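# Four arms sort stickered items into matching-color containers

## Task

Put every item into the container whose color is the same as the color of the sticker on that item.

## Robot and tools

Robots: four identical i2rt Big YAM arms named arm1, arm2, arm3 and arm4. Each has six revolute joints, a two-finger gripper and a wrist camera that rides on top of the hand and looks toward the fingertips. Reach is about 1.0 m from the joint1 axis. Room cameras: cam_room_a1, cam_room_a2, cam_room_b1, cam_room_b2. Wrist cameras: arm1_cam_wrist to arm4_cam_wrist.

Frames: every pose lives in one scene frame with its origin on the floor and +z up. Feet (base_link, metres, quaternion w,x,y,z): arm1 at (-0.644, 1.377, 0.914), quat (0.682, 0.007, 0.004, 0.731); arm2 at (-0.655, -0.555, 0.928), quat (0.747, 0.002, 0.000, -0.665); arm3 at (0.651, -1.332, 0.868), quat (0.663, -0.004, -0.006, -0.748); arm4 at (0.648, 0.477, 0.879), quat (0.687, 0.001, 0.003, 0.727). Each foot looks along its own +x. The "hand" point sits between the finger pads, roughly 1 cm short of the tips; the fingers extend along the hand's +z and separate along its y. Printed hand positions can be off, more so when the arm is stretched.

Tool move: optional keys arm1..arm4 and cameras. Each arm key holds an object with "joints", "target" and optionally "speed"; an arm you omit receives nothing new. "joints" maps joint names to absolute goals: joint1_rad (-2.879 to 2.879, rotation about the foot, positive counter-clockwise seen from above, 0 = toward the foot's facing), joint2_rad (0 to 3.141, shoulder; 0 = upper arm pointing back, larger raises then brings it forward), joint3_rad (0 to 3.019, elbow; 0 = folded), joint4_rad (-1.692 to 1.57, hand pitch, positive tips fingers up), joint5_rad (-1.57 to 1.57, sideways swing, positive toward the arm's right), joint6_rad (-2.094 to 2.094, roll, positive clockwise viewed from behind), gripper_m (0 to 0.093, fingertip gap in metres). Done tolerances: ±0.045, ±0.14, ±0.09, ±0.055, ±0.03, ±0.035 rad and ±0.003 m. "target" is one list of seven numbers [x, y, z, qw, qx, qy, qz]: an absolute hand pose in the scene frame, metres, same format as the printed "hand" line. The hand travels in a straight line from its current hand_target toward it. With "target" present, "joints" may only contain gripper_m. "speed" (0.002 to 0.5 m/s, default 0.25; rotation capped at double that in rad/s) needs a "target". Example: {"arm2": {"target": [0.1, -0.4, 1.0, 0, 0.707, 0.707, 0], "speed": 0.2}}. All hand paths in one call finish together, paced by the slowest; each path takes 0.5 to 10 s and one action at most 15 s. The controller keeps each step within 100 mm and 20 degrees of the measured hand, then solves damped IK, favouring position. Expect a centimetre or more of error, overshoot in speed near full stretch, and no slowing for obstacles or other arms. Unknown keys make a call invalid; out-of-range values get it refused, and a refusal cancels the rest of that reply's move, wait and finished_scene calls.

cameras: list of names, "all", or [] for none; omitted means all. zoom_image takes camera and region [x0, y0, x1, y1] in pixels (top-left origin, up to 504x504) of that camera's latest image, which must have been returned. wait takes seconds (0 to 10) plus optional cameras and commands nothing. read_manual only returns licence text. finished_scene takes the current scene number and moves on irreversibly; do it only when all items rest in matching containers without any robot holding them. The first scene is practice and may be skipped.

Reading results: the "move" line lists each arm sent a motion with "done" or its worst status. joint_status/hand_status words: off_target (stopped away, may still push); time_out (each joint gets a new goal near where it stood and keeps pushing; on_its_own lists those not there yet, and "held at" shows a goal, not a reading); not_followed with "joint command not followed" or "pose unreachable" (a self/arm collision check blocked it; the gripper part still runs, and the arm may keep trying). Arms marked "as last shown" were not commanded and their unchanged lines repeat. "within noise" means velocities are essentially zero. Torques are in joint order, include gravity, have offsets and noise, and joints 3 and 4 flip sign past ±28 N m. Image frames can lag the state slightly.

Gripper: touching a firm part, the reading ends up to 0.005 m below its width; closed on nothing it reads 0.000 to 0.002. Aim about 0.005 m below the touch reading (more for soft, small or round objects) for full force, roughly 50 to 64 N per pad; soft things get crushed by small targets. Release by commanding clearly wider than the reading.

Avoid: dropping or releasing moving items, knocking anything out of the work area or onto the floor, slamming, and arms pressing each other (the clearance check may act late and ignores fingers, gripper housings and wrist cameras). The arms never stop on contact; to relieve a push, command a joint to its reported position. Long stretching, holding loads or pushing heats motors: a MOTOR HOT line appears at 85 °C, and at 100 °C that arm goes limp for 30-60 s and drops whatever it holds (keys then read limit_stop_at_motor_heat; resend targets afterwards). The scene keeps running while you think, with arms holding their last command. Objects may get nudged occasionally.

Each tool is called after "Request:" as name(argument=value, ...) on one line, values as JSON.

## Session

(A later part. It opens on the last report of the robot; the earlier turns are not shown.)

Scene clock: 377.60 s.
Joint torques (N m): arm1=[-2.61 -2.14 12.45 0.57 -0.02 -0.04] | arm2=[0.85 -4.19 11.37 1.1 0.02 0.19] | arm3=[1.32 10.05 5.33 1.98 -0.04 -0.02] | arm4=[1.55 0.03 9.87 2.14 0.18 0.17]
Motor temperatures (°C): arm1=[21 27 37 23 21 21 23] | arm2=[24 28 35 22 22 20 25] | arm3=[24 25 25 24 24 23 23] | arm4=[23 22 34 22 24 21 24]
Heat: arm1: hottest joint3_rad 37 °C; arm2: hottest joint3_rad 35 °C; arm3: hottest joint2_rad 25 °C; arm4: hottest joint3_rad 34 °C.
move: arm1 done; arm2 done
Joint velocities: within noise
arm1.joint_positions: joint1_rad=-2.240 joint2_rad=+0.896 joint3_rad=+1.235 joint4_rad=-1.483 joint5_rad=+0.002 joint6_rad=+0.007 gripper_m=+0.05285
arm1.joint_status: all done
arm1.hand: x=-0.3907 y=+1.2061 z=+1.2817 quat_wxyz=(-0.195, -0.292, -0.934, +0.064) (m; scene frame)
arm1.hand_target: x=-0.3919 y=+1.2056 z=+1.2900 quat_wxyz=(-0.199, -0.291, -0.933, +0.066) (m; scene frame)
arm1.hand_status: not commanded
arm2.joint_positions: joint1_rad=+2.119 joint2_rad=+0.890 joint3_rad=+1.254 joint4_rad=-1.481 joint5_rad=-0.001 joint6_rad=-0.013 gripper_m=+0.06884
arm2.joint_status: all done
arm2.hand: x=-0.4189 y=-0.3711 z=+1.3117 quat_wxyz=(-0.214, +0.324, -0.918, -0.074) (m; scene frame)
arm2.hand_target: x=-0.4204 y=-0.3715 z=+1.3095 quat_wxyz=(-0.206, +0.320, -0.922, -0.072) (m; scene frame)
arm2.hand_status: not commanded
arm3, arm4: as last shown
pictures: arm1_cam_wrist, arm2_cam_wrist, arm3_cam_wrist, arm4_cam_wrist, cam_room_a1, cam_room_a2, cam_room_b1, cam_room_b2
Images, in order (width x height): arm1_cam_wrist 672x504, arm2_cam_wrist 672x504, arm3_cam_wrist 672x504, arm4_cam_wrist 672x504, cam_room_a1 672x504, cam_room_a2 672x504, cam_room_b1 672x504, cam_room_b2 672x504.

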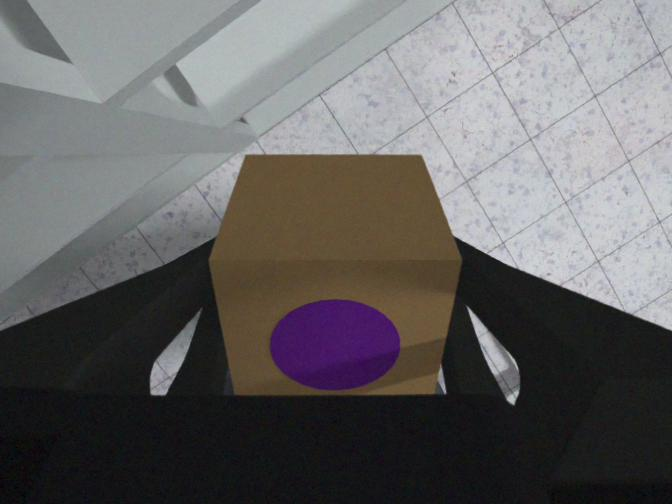

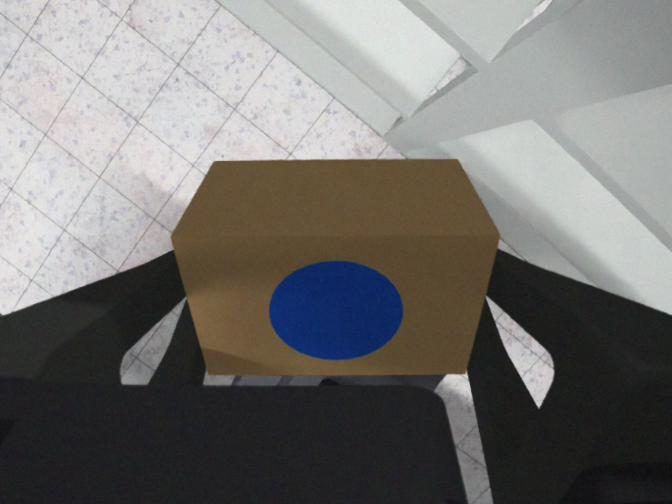

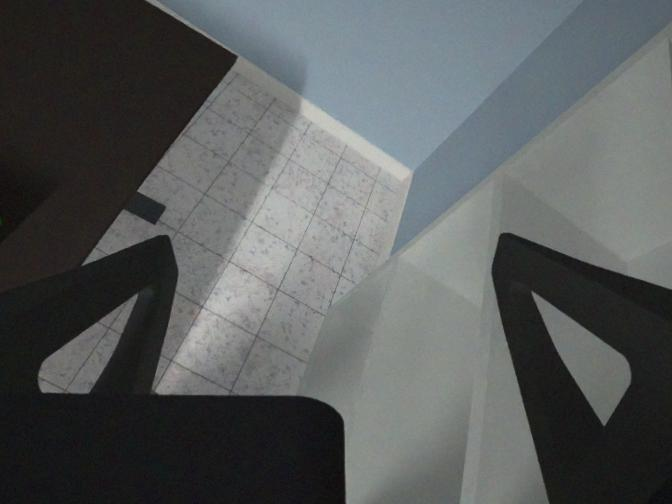

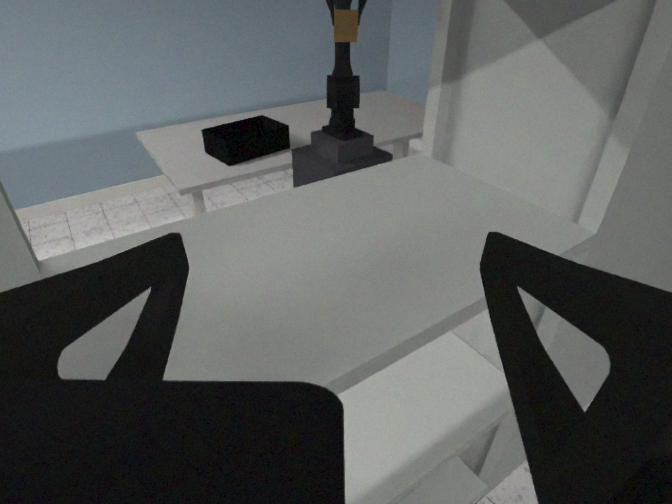

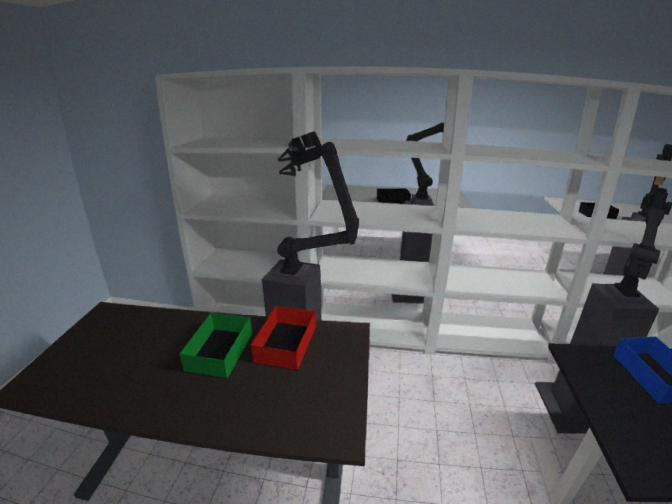

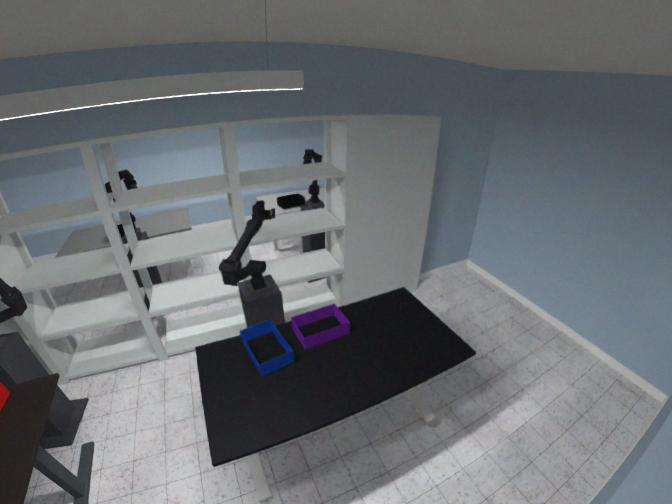

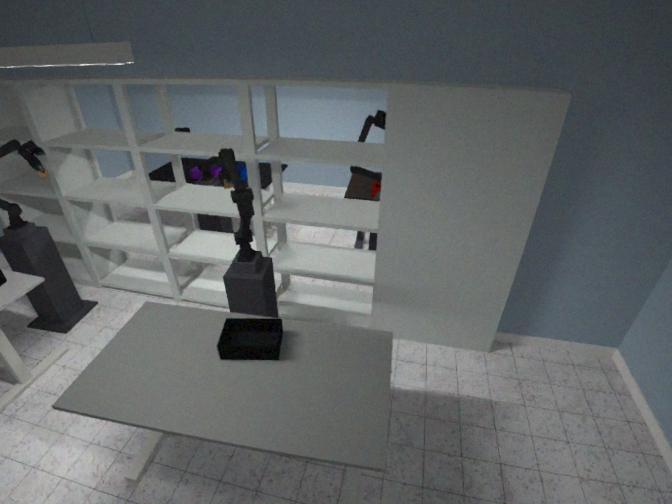

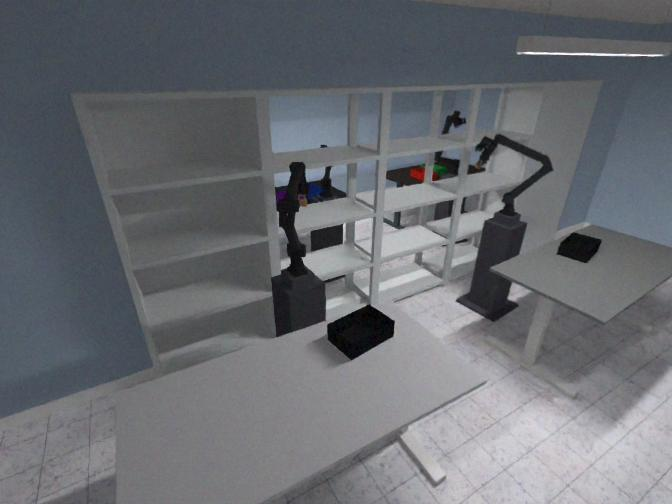

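Request:
move(arm1={"target":[-0.39,1.202,1.15,0.2066,0.2903,0.9322,-0.0644]}, arm2={"target":[-0.42,-0.37,1.15,0.2045,-0.3195,0.9226,0.0708]}, cameras=["arm1_cam_wrist","arm2_cam_wrist","arm4_cam_wrist","cam_room_b2"])

Request:
zoom_image(camera="cam_room_b2", region=[230, 120, 530, 345])

Scene clock: 388.10 s.
Joint torques (N m): arm1=[-2.49 -2.67 12.41 1.78 0 -0.03] | arm2=[1.14 -5.66 11.55 2.29 0.14 0.21] | arm3=[1.14 10.17 5.33 1.95 -0.05 -0.01] | arm4=[0.85 0.44 9.7 2.09 0.18 0.14]
Motor temperatures (°C): arm1=[21 26 35 23 21 21 23] | arm2=[24 27 34 22 22 20 25] | arm3=[24 25 25 24 24 23 23] | arm4=[23 22 35 22 24 21 24]
Heat: arm1: hottest joint3_rad 35 °C; arm2: hottest joint3_rad 34 °C; arm3: hottest joint2_rad 25 °C; arm4: hottest joint3_rad 35 °C.
move: arm1 off_target; arm2 done
Joint velocities: within noise
arm1.joint_positions: joint1_rad=-2.242 joint2_rad=+0.843 joint3_rad=+0.831 joint4_rad=-1.157 joint5_rad=-0.008 joint6_rad=+0.002 gripper_m=+0.05285
arm1.joint_status: not commanded
arm1.hand: x=-0.3935 y=+1.2083 z=+1.1372 quat_wxyz=(-0.184, -0.290, -0.937, +0.056) (m; scene frame)
arm1.hand_target: x=-0.3902 y=+1.2023 z=+1.1502 quat_wxyz=(-0.207, -0.290, -0.932, +0.065) (m; scene frame)
arm1.hand_status: off_target (0.015 m and 2.8 deg from the pose sent, 0.132 m and 1.4 deg at the start)
arm2.joint_positions: joint1_rad=+2.119 joint2_rad=+0.838 joint3_rad=+0.801 joint4_rad=-1.127 joint5_rad=+0.000 joint6_rad=-0.010 gripper_m=+0.06884
arm2.joint_status: not commanded
arm2.hand: x=-0.4209 y=-0.3724 z=+1.1466 quat_wxyz=(-0.192, +0.324, -0.924, -0.066) (m; scene frame)
arm2.hand_target: x=-0.4200 y=-0.3701 z=+1.1501 quat_wxyz=(-0.204, +0.320, -0.923, -0.071) (m; scene frame)
arm2.hand_status: done (0.004 m and 1.6 deg from the pose sent, 0.162 m and 1.4 deg at the start)
arm3.joint_positions: joint1_rad=+0.075 joint2_rad=+0.276 joint3_rad=+1.523 joint4_rad=-1.599 joint5_rad=-0.185 joint6_rad=-0.597 gripper_m=+0.09396
arm3.joint_status: not commanded
arm3.hand: x=+0.6803 y=-1.3506 z=+1.4452 quat_wxyz=(-0.326, -0.350, -0.735, +0.481) (m; scene frame)
arm3.hand_target: x=+0.6804 y=-1.3484 z=+1.4507 quat_wxyz=(-0.328, -0.347, -0.731, +0.487) (m; scene frame)
arm3.hand_status: not commanded
arm4: as last shown
pictures: arm1_cam_wrist, arm2_cam_wrist, arm4_cam_wrist, cam_room_b2
Images, in order (width x height): arm1_cam_wrist 672x504, arm2_cam_wrist 672x504, arm4_cam_wrist 672x504, cam_room_b2 672x504.

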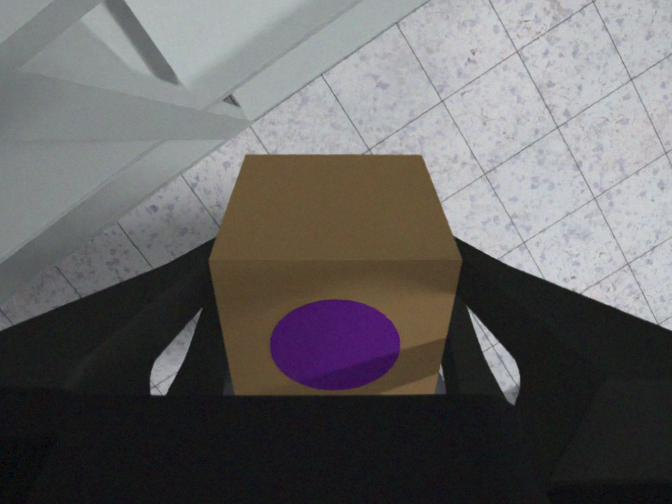

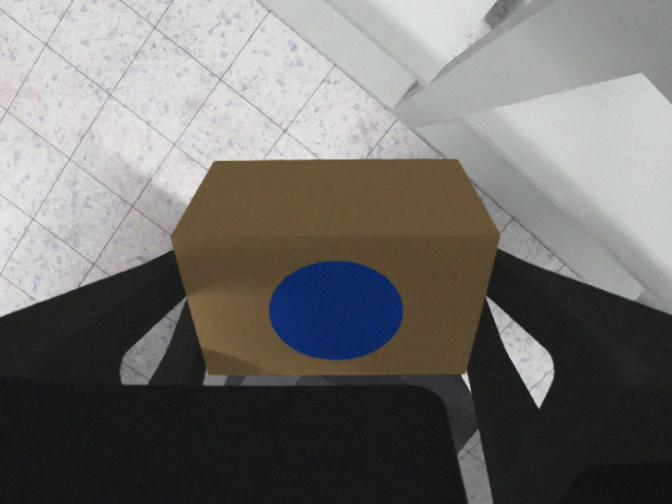

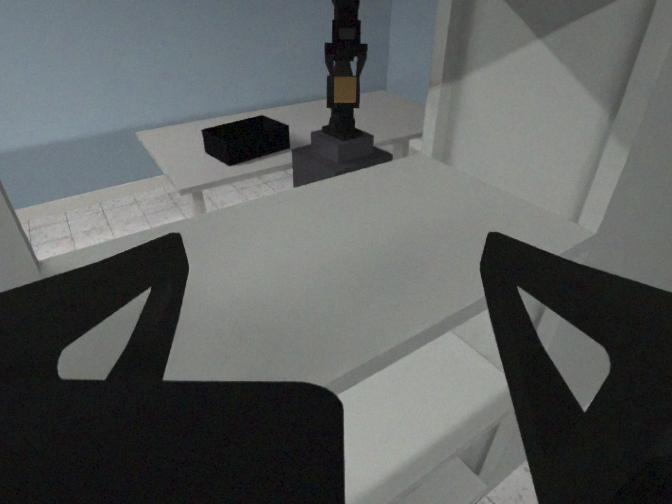

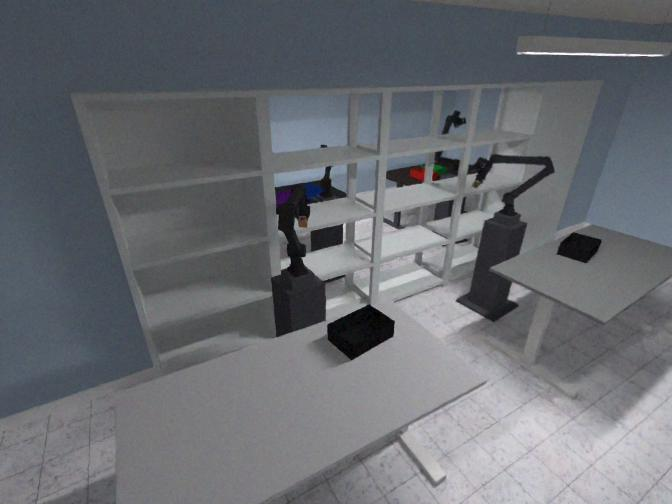

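Scaled by 1.680.

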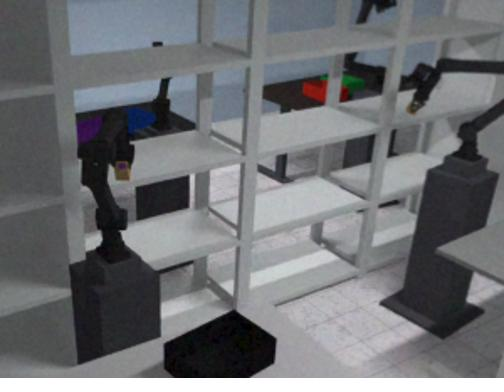

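Request:
move(arm1={"target":[-0.16,1.035,1.16,0.2066,0.2903,0.9322,-0.0644],"speed":0.2}, arm2={"target":[-0.18,-0.175,1.17,0.2045,-0.3195,0.9226,0.0708],"speed":0.2}, cameras=["arm1_cam_wrist","arm2_cam_wrist","arm4_cam_wrist","cam_room_b2","cam_room_b1","cam_room_a2"])

Request:
zoom_image(camera="cam_room_a2", region=[90, 130, 390, 330])

Request:
zoom_image(camera="cam_room_b1", region=[0, 80, 400, 330])

Scene clock: 395.77 s.
Joint torques (N m): arm1=[-2.67 -12.22 16.88 0.55 -0.08 -0.06] | arm2=[1.55 -16.32 16.92 1.09 0.12 0.21] | arm3=[1.08 10.05 5.35 1.95 -0.05 -0.01] | arm4=[1.08 0.15 9.84 2.13 0.17 0.14]
Motor temperatures (°C): arm1=[21 26 35 23 21 21 23] | arm2=[24 27 34 22 22 20 25] | arm3=[24 25 25 24 24 23 23] | arm4=[23 22 35 22 24 21 24]
Heat: arm1: hottest joint3_rad 35 °C; arm2: hottest joint3_rad 34 °C; arm3: hottest joint2_rad 25 °C; arm4: hottest joint3_rad 35 °C.
move: arm1 off_target; arm2 off_target
Joint velocities: within noise
arm1.joint_positions: joint1_rad=-2.250 joint2_rad=+1.596 joint3_rad=+1.448 joint4_rad=-1.027 joint5_rad=-0.011 joint6_rad=-0.006 gripper_m=+0.05285
arm1.joint_status: not commanded
arm1.hand: x=-0.1708 y=+1.0501 z=+1.1302 quat_wxyz=(-0.182, -0.291, -0.938, +0.055) (m; scene frame)
arm1.hand_target: x=-0.1614 y=+1.0361 z=+1.1601 quat_wxyz=(-0.207, -0.290, -0.932, +0.065) (m; scene frame)
arm1.hand_status: off_target (0.035 m and 3.1 deg from the pose sent, 0.292 m and 2.8 deg at the start)
arm2.joint_positions: joint1_rad=+2.122 joint2_rad=+1.644 joint3_rad=+1.501 joint4_rad=-1.024 joint5_rad=+0.002 joint6_rad=-0.005 gripper_m=+0.06884
arm2.joint_status: not commanded
arm2.hand: x=-0.1905 y=-0.1899 z=+1.1527 quat_wxyz=(-0.191, +0.323, -0.925, -0.065) (m; scene frame)
arm2.hand_target: x=-0.1810 y=-0.1756 z=+1.1701 quat_wxyz=(-0.205, +0.320, -0.922, -0.071) (m; scene frame)
arm2.hand_status: off_target (0.025 m and 1.7 deg from the pose sent, 0.312 m and 1.6 deg at the start)
arm3, arm4: as last shown
pictures: arm1_cam_wrist, arm2_cam_wrist, arm4_cam_wrist, cam_room_a2, cam_room_b1, cam_room_b2
Images, in order (width x height): arm1_cam_wrist 672x504, arm2_cam_wrist 672x504, arm4_cam_wrist 672x504, cam_room_a2 672x504, cam_room_b1 672x504, cam_room_b2 672x504.

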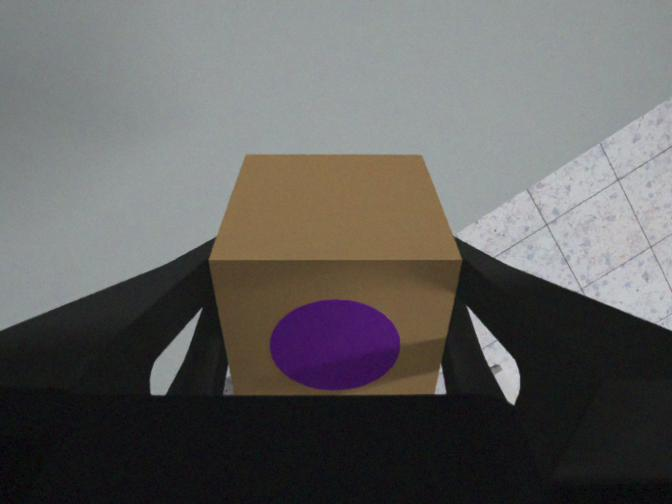

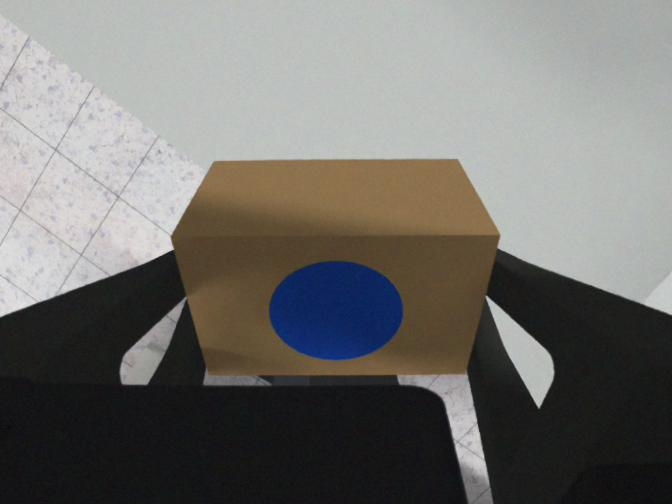

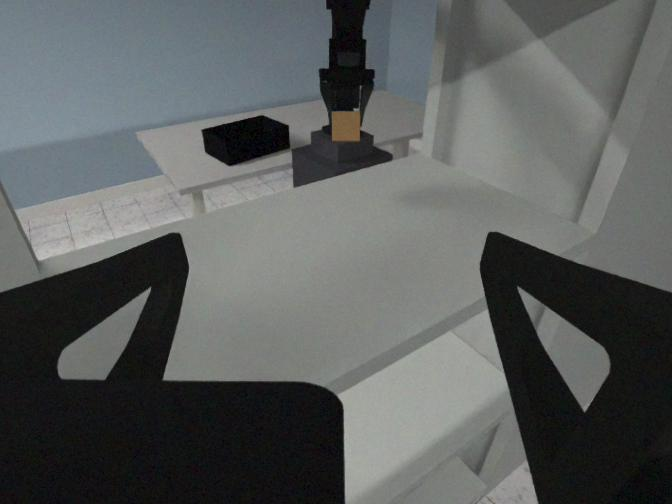

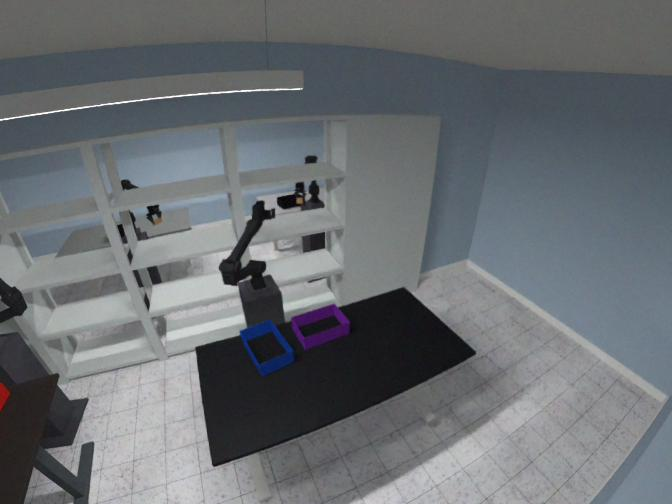

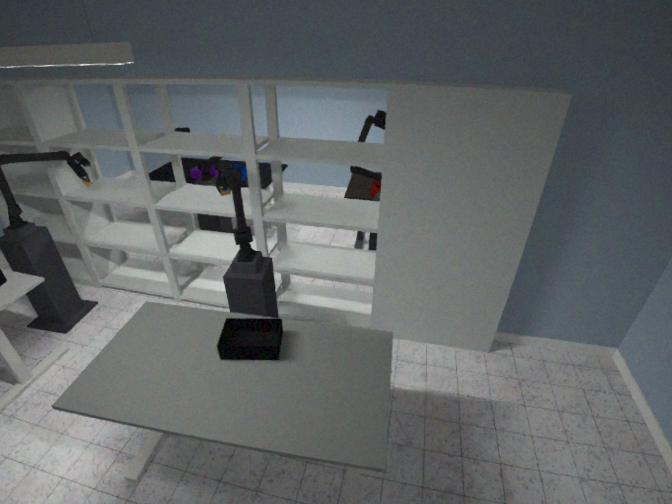

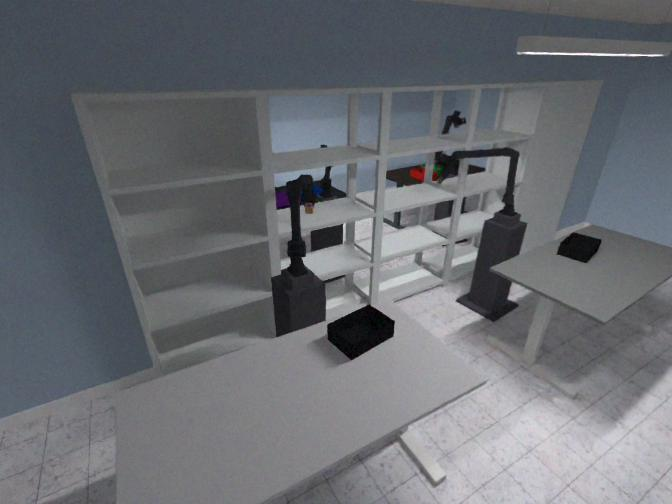

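Scaled by 1.680.

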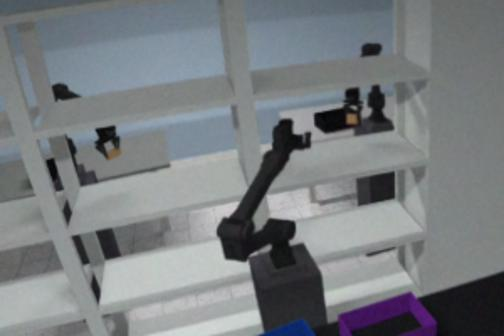

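Scaled by 1.260.

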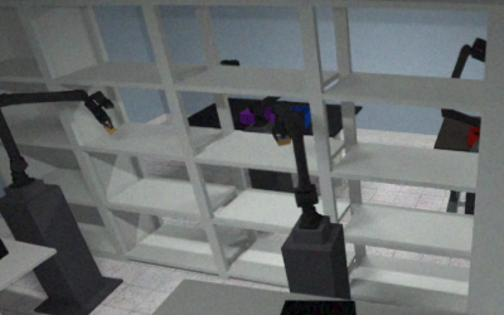

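Request:
move(arm1={"target":[-0.02,0.935,1.16,0.1493,0.2937,0.9431,-0.0465],"speed":0.2}, arm2={"target":[-0.03,-0.054,1.15,0.164,-0.3227,0.9304,0.0569],"speed":0.2}, cameras=["arm1_cam_wrist","arm2_cam_wrist","arm4_cam_wrist","cam_room_b2","cam_room_b1","cam_room_a2"])

Request:
zoom_image(camera="cam_room_a2", region=[90, 130, 390, 330])

Request:
zoom_image(camera="cam_room_b1", region=[0, 80, 400, 330])

Scene clock: 422.17 s.
Joint torques (N m): arm1=[-2.73 -20.89 16.65 0.61 -0.03 0] | arm2=[1.55 -24.64 16.62 0.96 0.09 0.2] | arm3=[1.44 10.05 5.39 1.99 -0.05 -0.01] | arm4=[1.14 0.62 9.74 2.11 0.14 0.16]
Motor temperatures (°C): arm1=[21 26 37 23 21 21 23] | arm2=[24 27 38 22 22 20 25] | arm3=[24 25 25 24 24 23 23] | arm4=[23 22 36 22 24 21 24]
Heat: arm1: hottest joint3_rad 37 °C; arm2: hottest joint3_rad 38 °C; arm3: hottest joint2_rad 25 °C; arm4: hottest joint3_rad 36 °C.
move: arm1 off_target; arm2 off_target
Joint velocities: within noise
arm1.joint_positions: joint1_rad=-2.250 joint2_rad=+2.244 joint3_rad=+2.472 joint4_rad=-1.516 joint5_rad=-0.011 joint6_rad=-0.007 gripper_m=+0.05285
arm1.joint_status: not commanded
arm1.hand: x=-0.0236 y=+0.9468 z=+1.1375 quat_wxyz=(-0.128, -0.294, -0.947, +0.038) (m; scene frame)
arm1.hand_target: x=-0.0214 y=+0.9358 z=+1.1599 quat_wxyz=(-0.150, -0.294, -0.943, +0.047) (m; scene frame)
arm1.hand_status: off_target (0.026 m and 2.7 deg from the pose sent, 0.192 m and 3.9 deg at the start)
arm2.joint_positions: joint1_rad=+2.122 joint2_rad=+2.412 joint3_rad=+2.741 joint4_rad=-1.559 joint5_rad=+0.002 joint6_rad=-0.004 gripper_m=+0.06884
arm2.joint_status: not commanded
arm2.hand: x=-0.0324 y=-0.0651 z=+1.1545 quat_wxyz=(-0.162, +0.325, -0.930, -0.055) (m; scene frame)
arm2.hand_target: x=-0.0308 y=-0.0546 z=+1.1498 quat_wxyz=(-0.167, +0.323, -0.930, -0.058) (m; scene frame)
arm2.hand_status: off_target (0.012 m and 0.4 deg from the pose sent, 0.210 m and 3.3 deg at the start)
arm3, arm4: as last shown
pictures: arm1_cam_wrist, arm2_cam_wrist, arm4_cam_wrist, cam_room_a2, cam_room_b1, cam_room_b2
Images, in order (width x height): arm1_cam_wrist 672x504, arm2_cam_wrist 672x504, arm4_cam_wrist 672x504, cam_room_a2 672x504, cam_room_b1 672x504, cam_room_b2 672x504.

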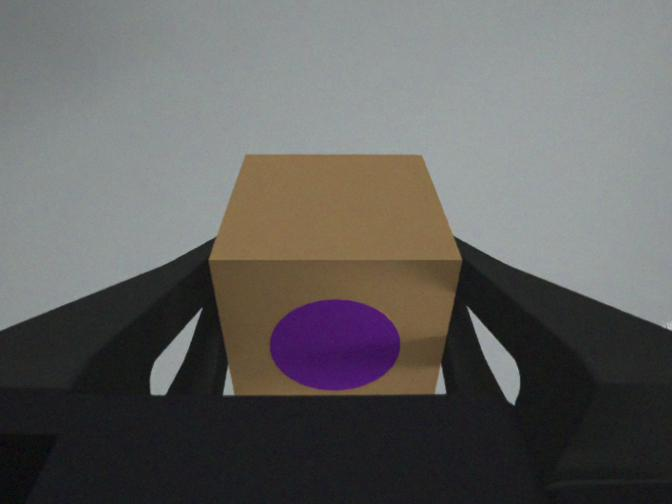

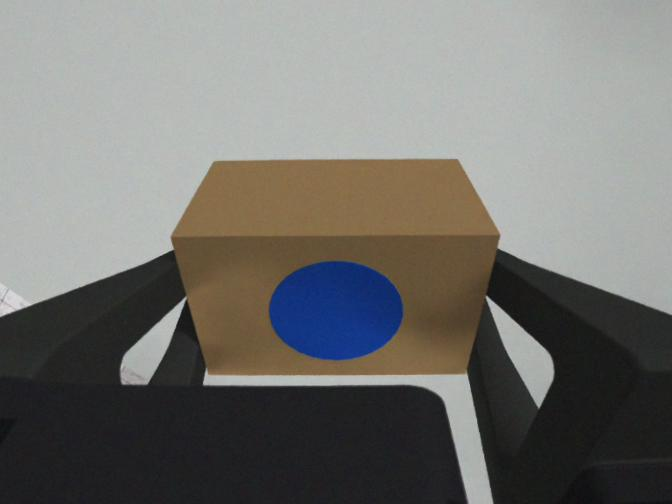

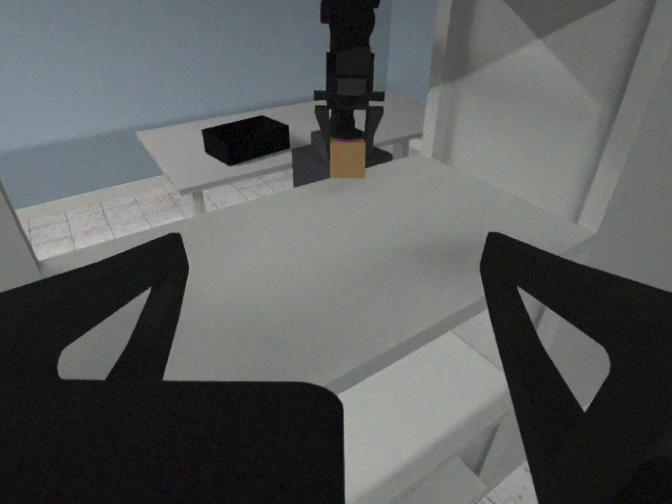

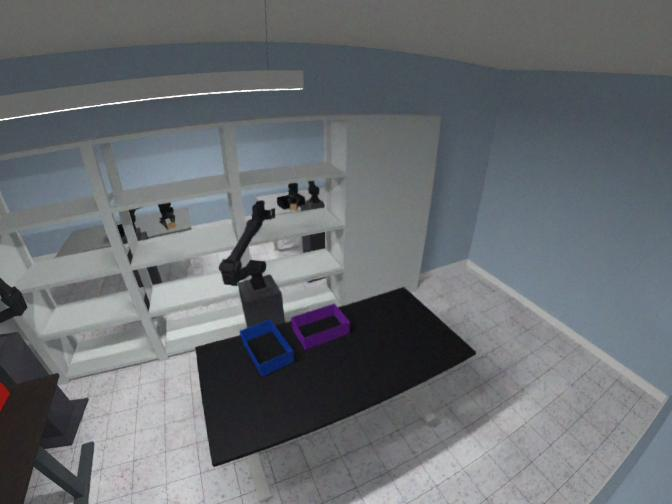

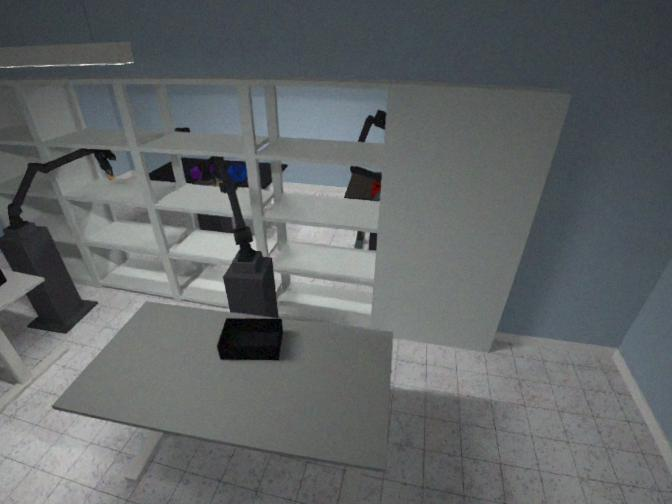

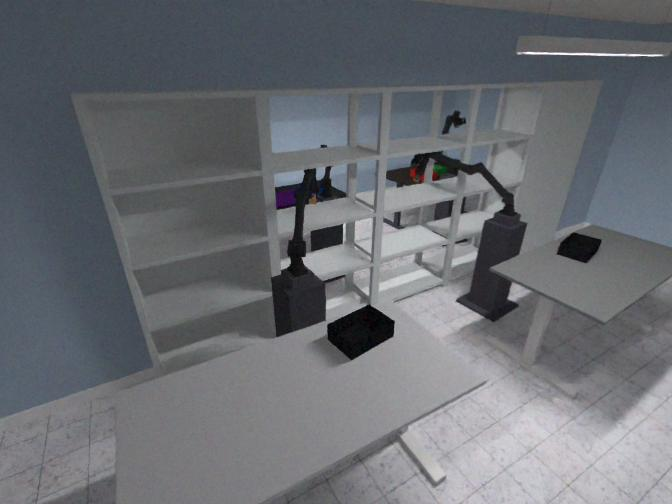

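Scaled by 1.680.

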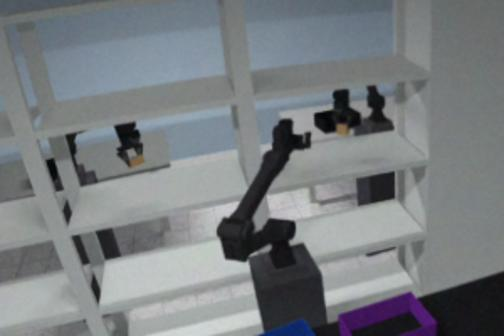

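Scaled by 1.260.

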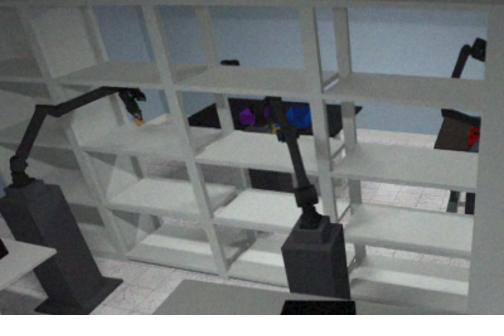

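Request:
move(arm1={"target":[-0.025,0.938,1.108,0.1305,0.2948,0.9466,-0.0388],"speed":0.1}, arm2={"target":[-0.035,-0.058,1.09,0.145,-0.323,0.934,0.05],"speed":0.1}, cameras=["arm1_cam_wrist","arm2_cam_wrist","arm4_cam_wrist","cam_room_b2","cam_room_a2"])

Request:
zoom_image(camera="arm4_cam_wrist", region=[270, 60, 450, 240])

Request:
zoom_image(camera="cam_room_a2", region=[130, 170, 330, 270])

Scene clock: 430.67 s.
Joint torques (N m): arm1=[-2.73 -21.6 11.37 1.48 0 -0.07] | arm2=[1.49 -30.21 10.67 1.95 0.1 0.2] | arm3=[1.49 10.05 5.39 1.96 -0.05 -0.01] | arm4=[1.14 0.62 9.73 2.18 0.17 0.16]
Motor temperatures (°C): arm1=[21 26 39 23 21 21 23] | arm2=[24 27 37 22 22 20 25] | arm3=[24 25 25 24 24 23 23] | arm4=[23 22 36 22 24 21 24]
Heat: arm1: hottest joint3_rad 39 °C; arm2: hottest joint3_rad 37 °C; arm3: hottest joint2_rad 25 °C; arm4: hottest joint3_rad 36 °C.
move: arm1 off_target; arm2 off_target
Joint velocities: within noise
arm1.joint_positions: joint1_rad=-2.250 joint2_rad=+2.244 joint3_rad=+2.362 joint4_rad=-1.439 joint5_rad=-0.013 joint6_rad=-0.007 gripper_m=+0.05285
arm1.joint_status: not commanded
arm1.hand: x=-0.0246 y=+0.9474 z=+1.0942 quat_wxyz=(-0.113, -0.294, -0.949, +0.033) (m; scene frame)
arm1.hand_target: x=-0.0254 y=+0.9381 z=+1.1081 quat_wxyz=(-0.130, -0.295, -0.946, +0.039) (m; scene frame)
arm1.hand_status: off_target (0.017 m and 2.2 deg from the pose sent, 0.031 m and 0.3 deg at the start)
arm2.joint_positions: joint1_rad=+2.122 joint2_rad=+2.401 joint3_rad=+2.530 joint4_rad=-1.420 joint5_rad=+0.002 joint6_rad=-0.003 gripper_m=+0.06884
arm2.joint_status: not commanded
arm2.hand: x=-0.0318 y=-0.0645 z=+1.0793 quat_wxyz=(-0.133, +0.326, -0.935, -0.046) (m; scene frame)
arm2.hand_target: x=-0.0351 y=-0.0581 z=+1.0901 quat_wxyz=(-0.145, +0.323, -0.934, -0.050) (m; scene frame)
arm2.hand_status: off_target (0.013 m and 1.5 deg from the pose sent, 0.065 m and 2.1 deg at the start)
arm3, arm4: as last shown
pictures: arm1_cam_wrist, arm2_cam_wrist, arm4_cam_wrist, cam_room_a2, cam_room_b2
Images, in order (width x height): arm1_cam_wrist 672x504, arm2_cam_wrist 672x504, arm4_cam_wrist 672x504, cam_room_a2 672x504, cam_room_b2 672x504.

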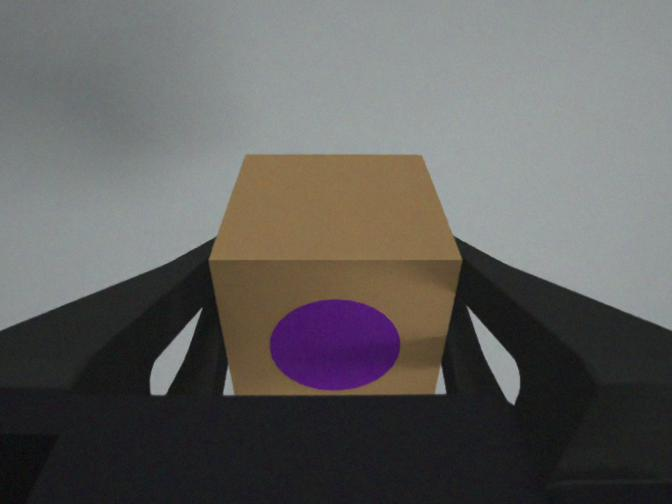

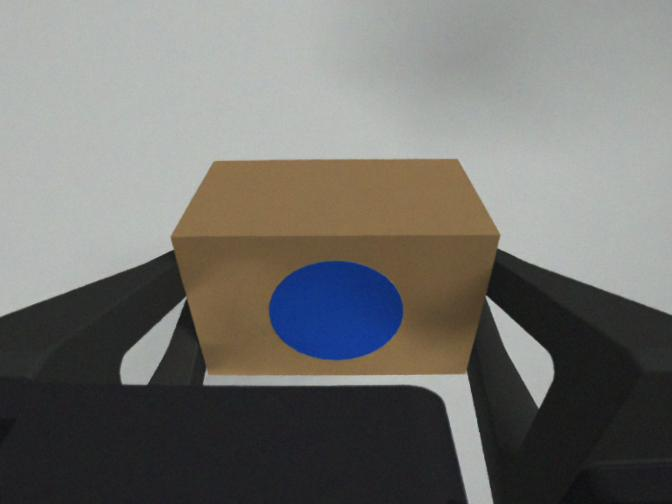

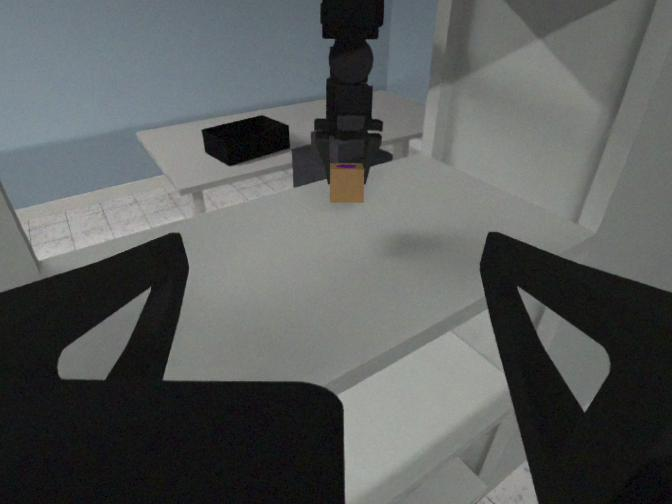

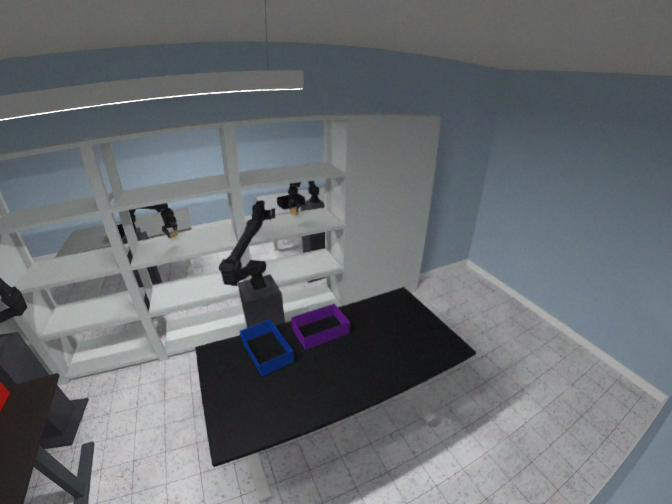

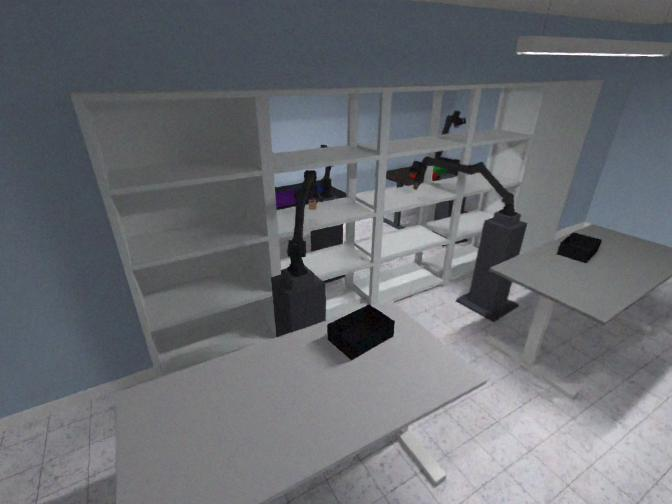

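Scaled by 2.800.

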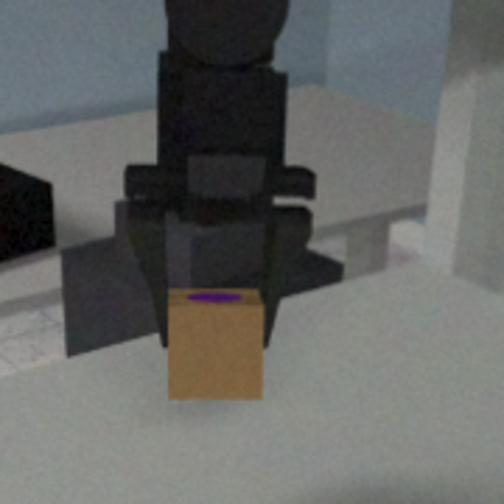

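Scaled by 2.520.

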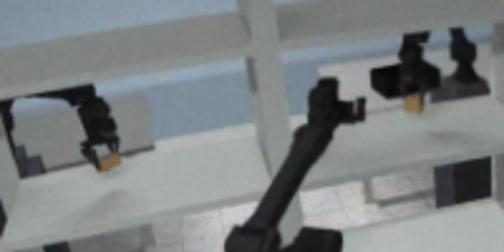

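Request:
move(arm1={"target":[-0.025,0.938,1.09,0.1132,0.2955,0.9484,-0.035],"speed":0.06}, arm2={"target":[-0.035,-0.058,1.075,0.125,-0.3245,0.937,0.043],"speed":0.06}, cameras=["arm4_cam_wrist","cam_room_a2"])

Request:
zoom_image(camera="arm4_cam_wrist", region=[270, 100, 450, 280])

Request:
zoom_image(camera="cam_room_a2", region=[140, 200, 220, 260])

Scene clock: 436.27 s.
Joint torques (N m): arm1=[-2.84 -20.72 12.67 0.77 0.07 -0.05] | arm2=[1.55 -26.11 15.09 0.76 0.1 0.2] | arm3=[1.32 10.05 5.35 1.94 -0.05 -0.01] | arm4=[0.73 0.5 9.74 2.07 0.15 0.16]
Motor temperatures (°C): arm1=[21 26 38 23 21 21 23] | arm2=[24 28 37 22 22 20 25] | arm3=[24 25 25 24 24 23 23] | arm4=[23 22 36 22 24 21 24]
Heat: arm1: hottest joint3_rad 38 °C; arm2: hottest joint3_rad 37 °C; arm3: hottest joint2_rad 25 °C; arm4: hottest joint3_rad 36 °C.
move: arm1 done; arm2 done
Joint velocities: within noise
arm1.joint_positions: joint1_rad=-2.250 joint2_rad=+2.249 joint3_rad=+2.362 joint4_rad=-1.439 joint5_rad=-0.013 joint6_rad=-0.007 gripper_m=+0.05285
arm1.joint_status: not commanded
arm1.hand: x=-0.0244 y=+0.9472 z=+1.0909 quat_wxyz=(-0.111, -0.294, -0.949, +0.032) (m; scene frame)
arm1.hand_target: x=-0.0253 y=+0.9380 z=+1.0899 quat_wxyz=(-0.113, -0.296, -0.948, +0.035) (m; scene frame)
arm1.hand_status: done (0.009 m and 0.5 deg from the pose sent, 0.010 m and 0.3 deg at the start)
arm2.joint_positions: joint1_rad=+2.122 joint2_rad=+2.401 joint3_rad=+2.530 joint4_rad=-1.439 joint5_rad=+0.002 joint6_rad=-0.003 gripper_m=+0.06884
arm2.joint_status: not commanded
arm2.hand: x=-0.0354 y=-0.0673 z=+1.0780 quat_wxyz=(-0.124, +0.326, -0.936, -0.042) (m; scene frame)
arm2.hand_target: x=-0.0354 y=-0.0583 z=+1.0750 quat_wxyz=(-0.126, +0.324, -0.936, -0.043) (m; scene frame)
arm2.hand_status: done (0.010 m and 0.3 deg from the pose sent, 0.008 m and 1.1 deg at the start)
arm3, arm4: as last shown
pictures: arm4_cam_wrist, cam_room_a2
Images, in order (width x height): arm4_cam_wrist 672x504, cam_room_a2 672x504.

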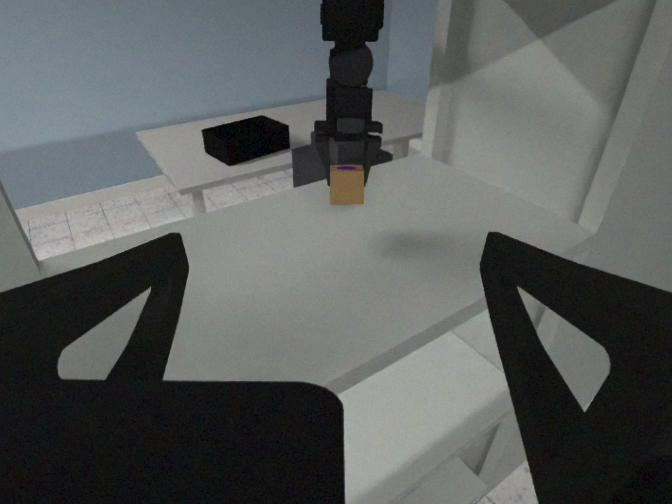

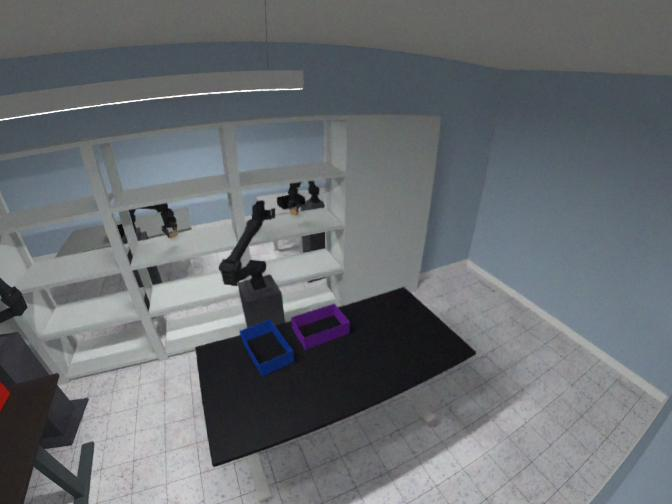

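Scaled by 2.800.

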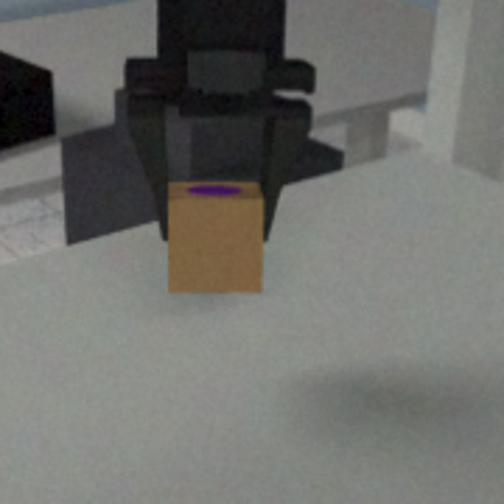

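Scaled by 6.300.

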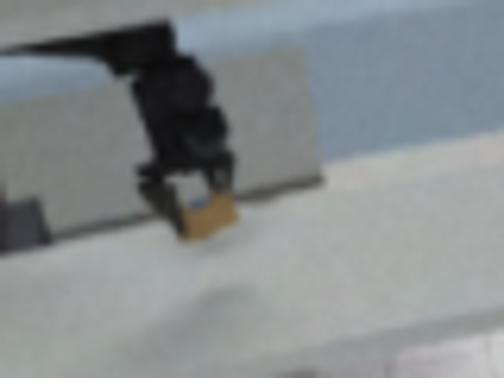

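Request:
move(arm1={"target":[-0.025,0.938,1.068,0.1132,0.2955,0.9484,-0.035],"speed":0.06}, arm2={"target":[-0.035,-0.058,1.055,0.125,-0.3245,0.937,0.043],"speed":0.06}, cameras=["arm4_cam_wrist","cam_room_a2"])

Request:
zoom_image(camera="arm4_cam_wrist", region=[270, 100, 450, 280])

Request:
zoom_image(camera="cam_room_a2", region=[140, 200, 220, 260])

Scene clock: 442.03 s.
Joint torques (N m): arm1=[-2.78 -21.25 11.4 1.47 0.08 -0.03] | arm2=[1.44 -27.16 10.51 1.99 0.1 0.2] | arm3=[1.26 9.99 5.37 1.99 -0.05 0] | arm4=[1.2 0.97 9.81 2.07 0.17 0.15]
Motor temperatures (°C): arm1=[21 26 38 23 21 21 23] | arm2=[24 29 37 22 22 20 25] | arm3=[24 25 25 24 24 23 23] | arm4=[23 22 37 22 24 21 24]
Heat: arm1: hottest joint3_rad 38 °C; arm2: hottest joint3_rad 37 °C; arm3: hottest joint2_rad 25 °C; arm4: hottest joint3_rad 37 °C.
move: arm1 done; arm2 off_target
Joint velocities: within noise
arm1.joint_positions: joint1_rad=-2.250 joint2_rad=+2.249 joint3_rad=+2.306 joint4_rad=-1.393 joint5_rad=-0.013 joint6_rad=-0.007 gripper_m=+0.05285
arm1.joint_status: not commanded
arm1.hand: x=-0.0253 y=+0.9476 z=+1.0688 quat_wxyz=(-0.106, -0.294, -0.949, +0.031) (m; scene frame)
arm1.hand_target: x=-0.0252 y=+0.9380 z=+1.0681 quat_wxyz=(-0.113, -0.296, -0.948, +0.035) (m; scene frame)
arm1.hand_status: done (0.010 m and 1.0 deg from the pose sent, 0.025 m and 0.5 deg at the start)
arm2.joint_positions: joint1_rad=+2.122 joint2_rad=+2.401 joint3_rad=+2.513 joint4_rad=-1.410 joint5_rad=+0.002 joint6_rad=-0.003 gripper_m=+0.06884
arm2.joint_status: not commanded
arm2.hand: x=-0.0324 y=-0.0650 z=+1.0725 quat_wxyz=(-0.130, +0.326, -0.935, -0.044) (m; scene frame)
arm2.hand_target: x=-0.0354 y=-0.0584 z=+1.0551 quat_wxyz=(-0.125, +0.324, -0.937, -0.043) (m; scene frame)
arm2.hand_status: off_target (0.019 m and 0.7 deg from the pose sent, 0.025 m and 0.3 deg at the start)
arm3, arm4: as last shown
pictures: arm4_cam_wrist, cam_room_a2
Images, in order (width x height): arm4_cam_wrist 672x504, cam_room_a2 672x504.

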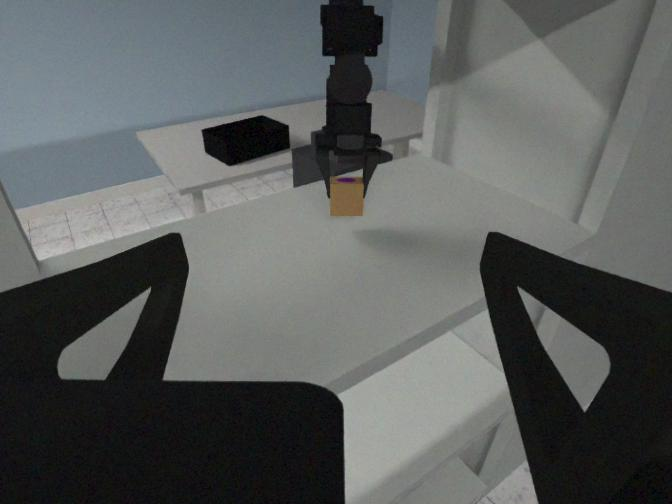

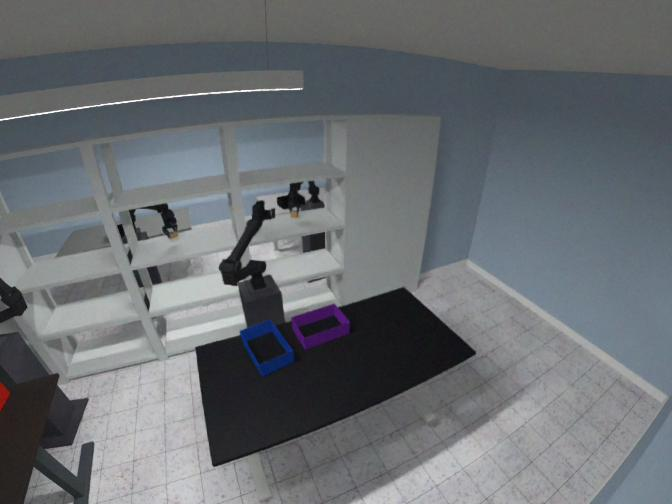

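Scaled by 2.800.

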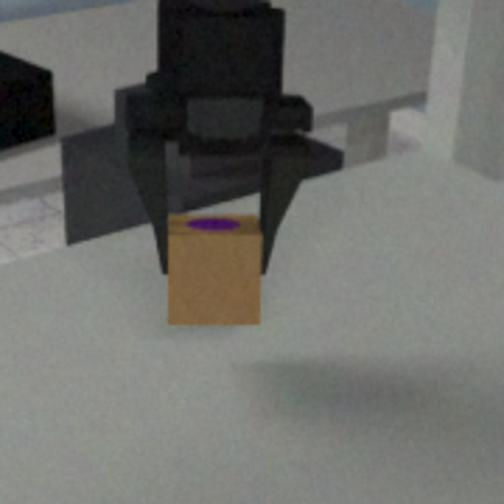

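Scaled by 6.300.

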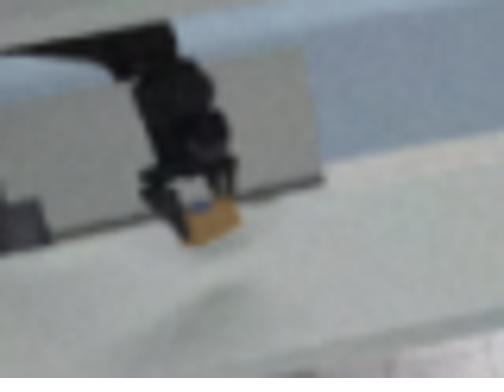

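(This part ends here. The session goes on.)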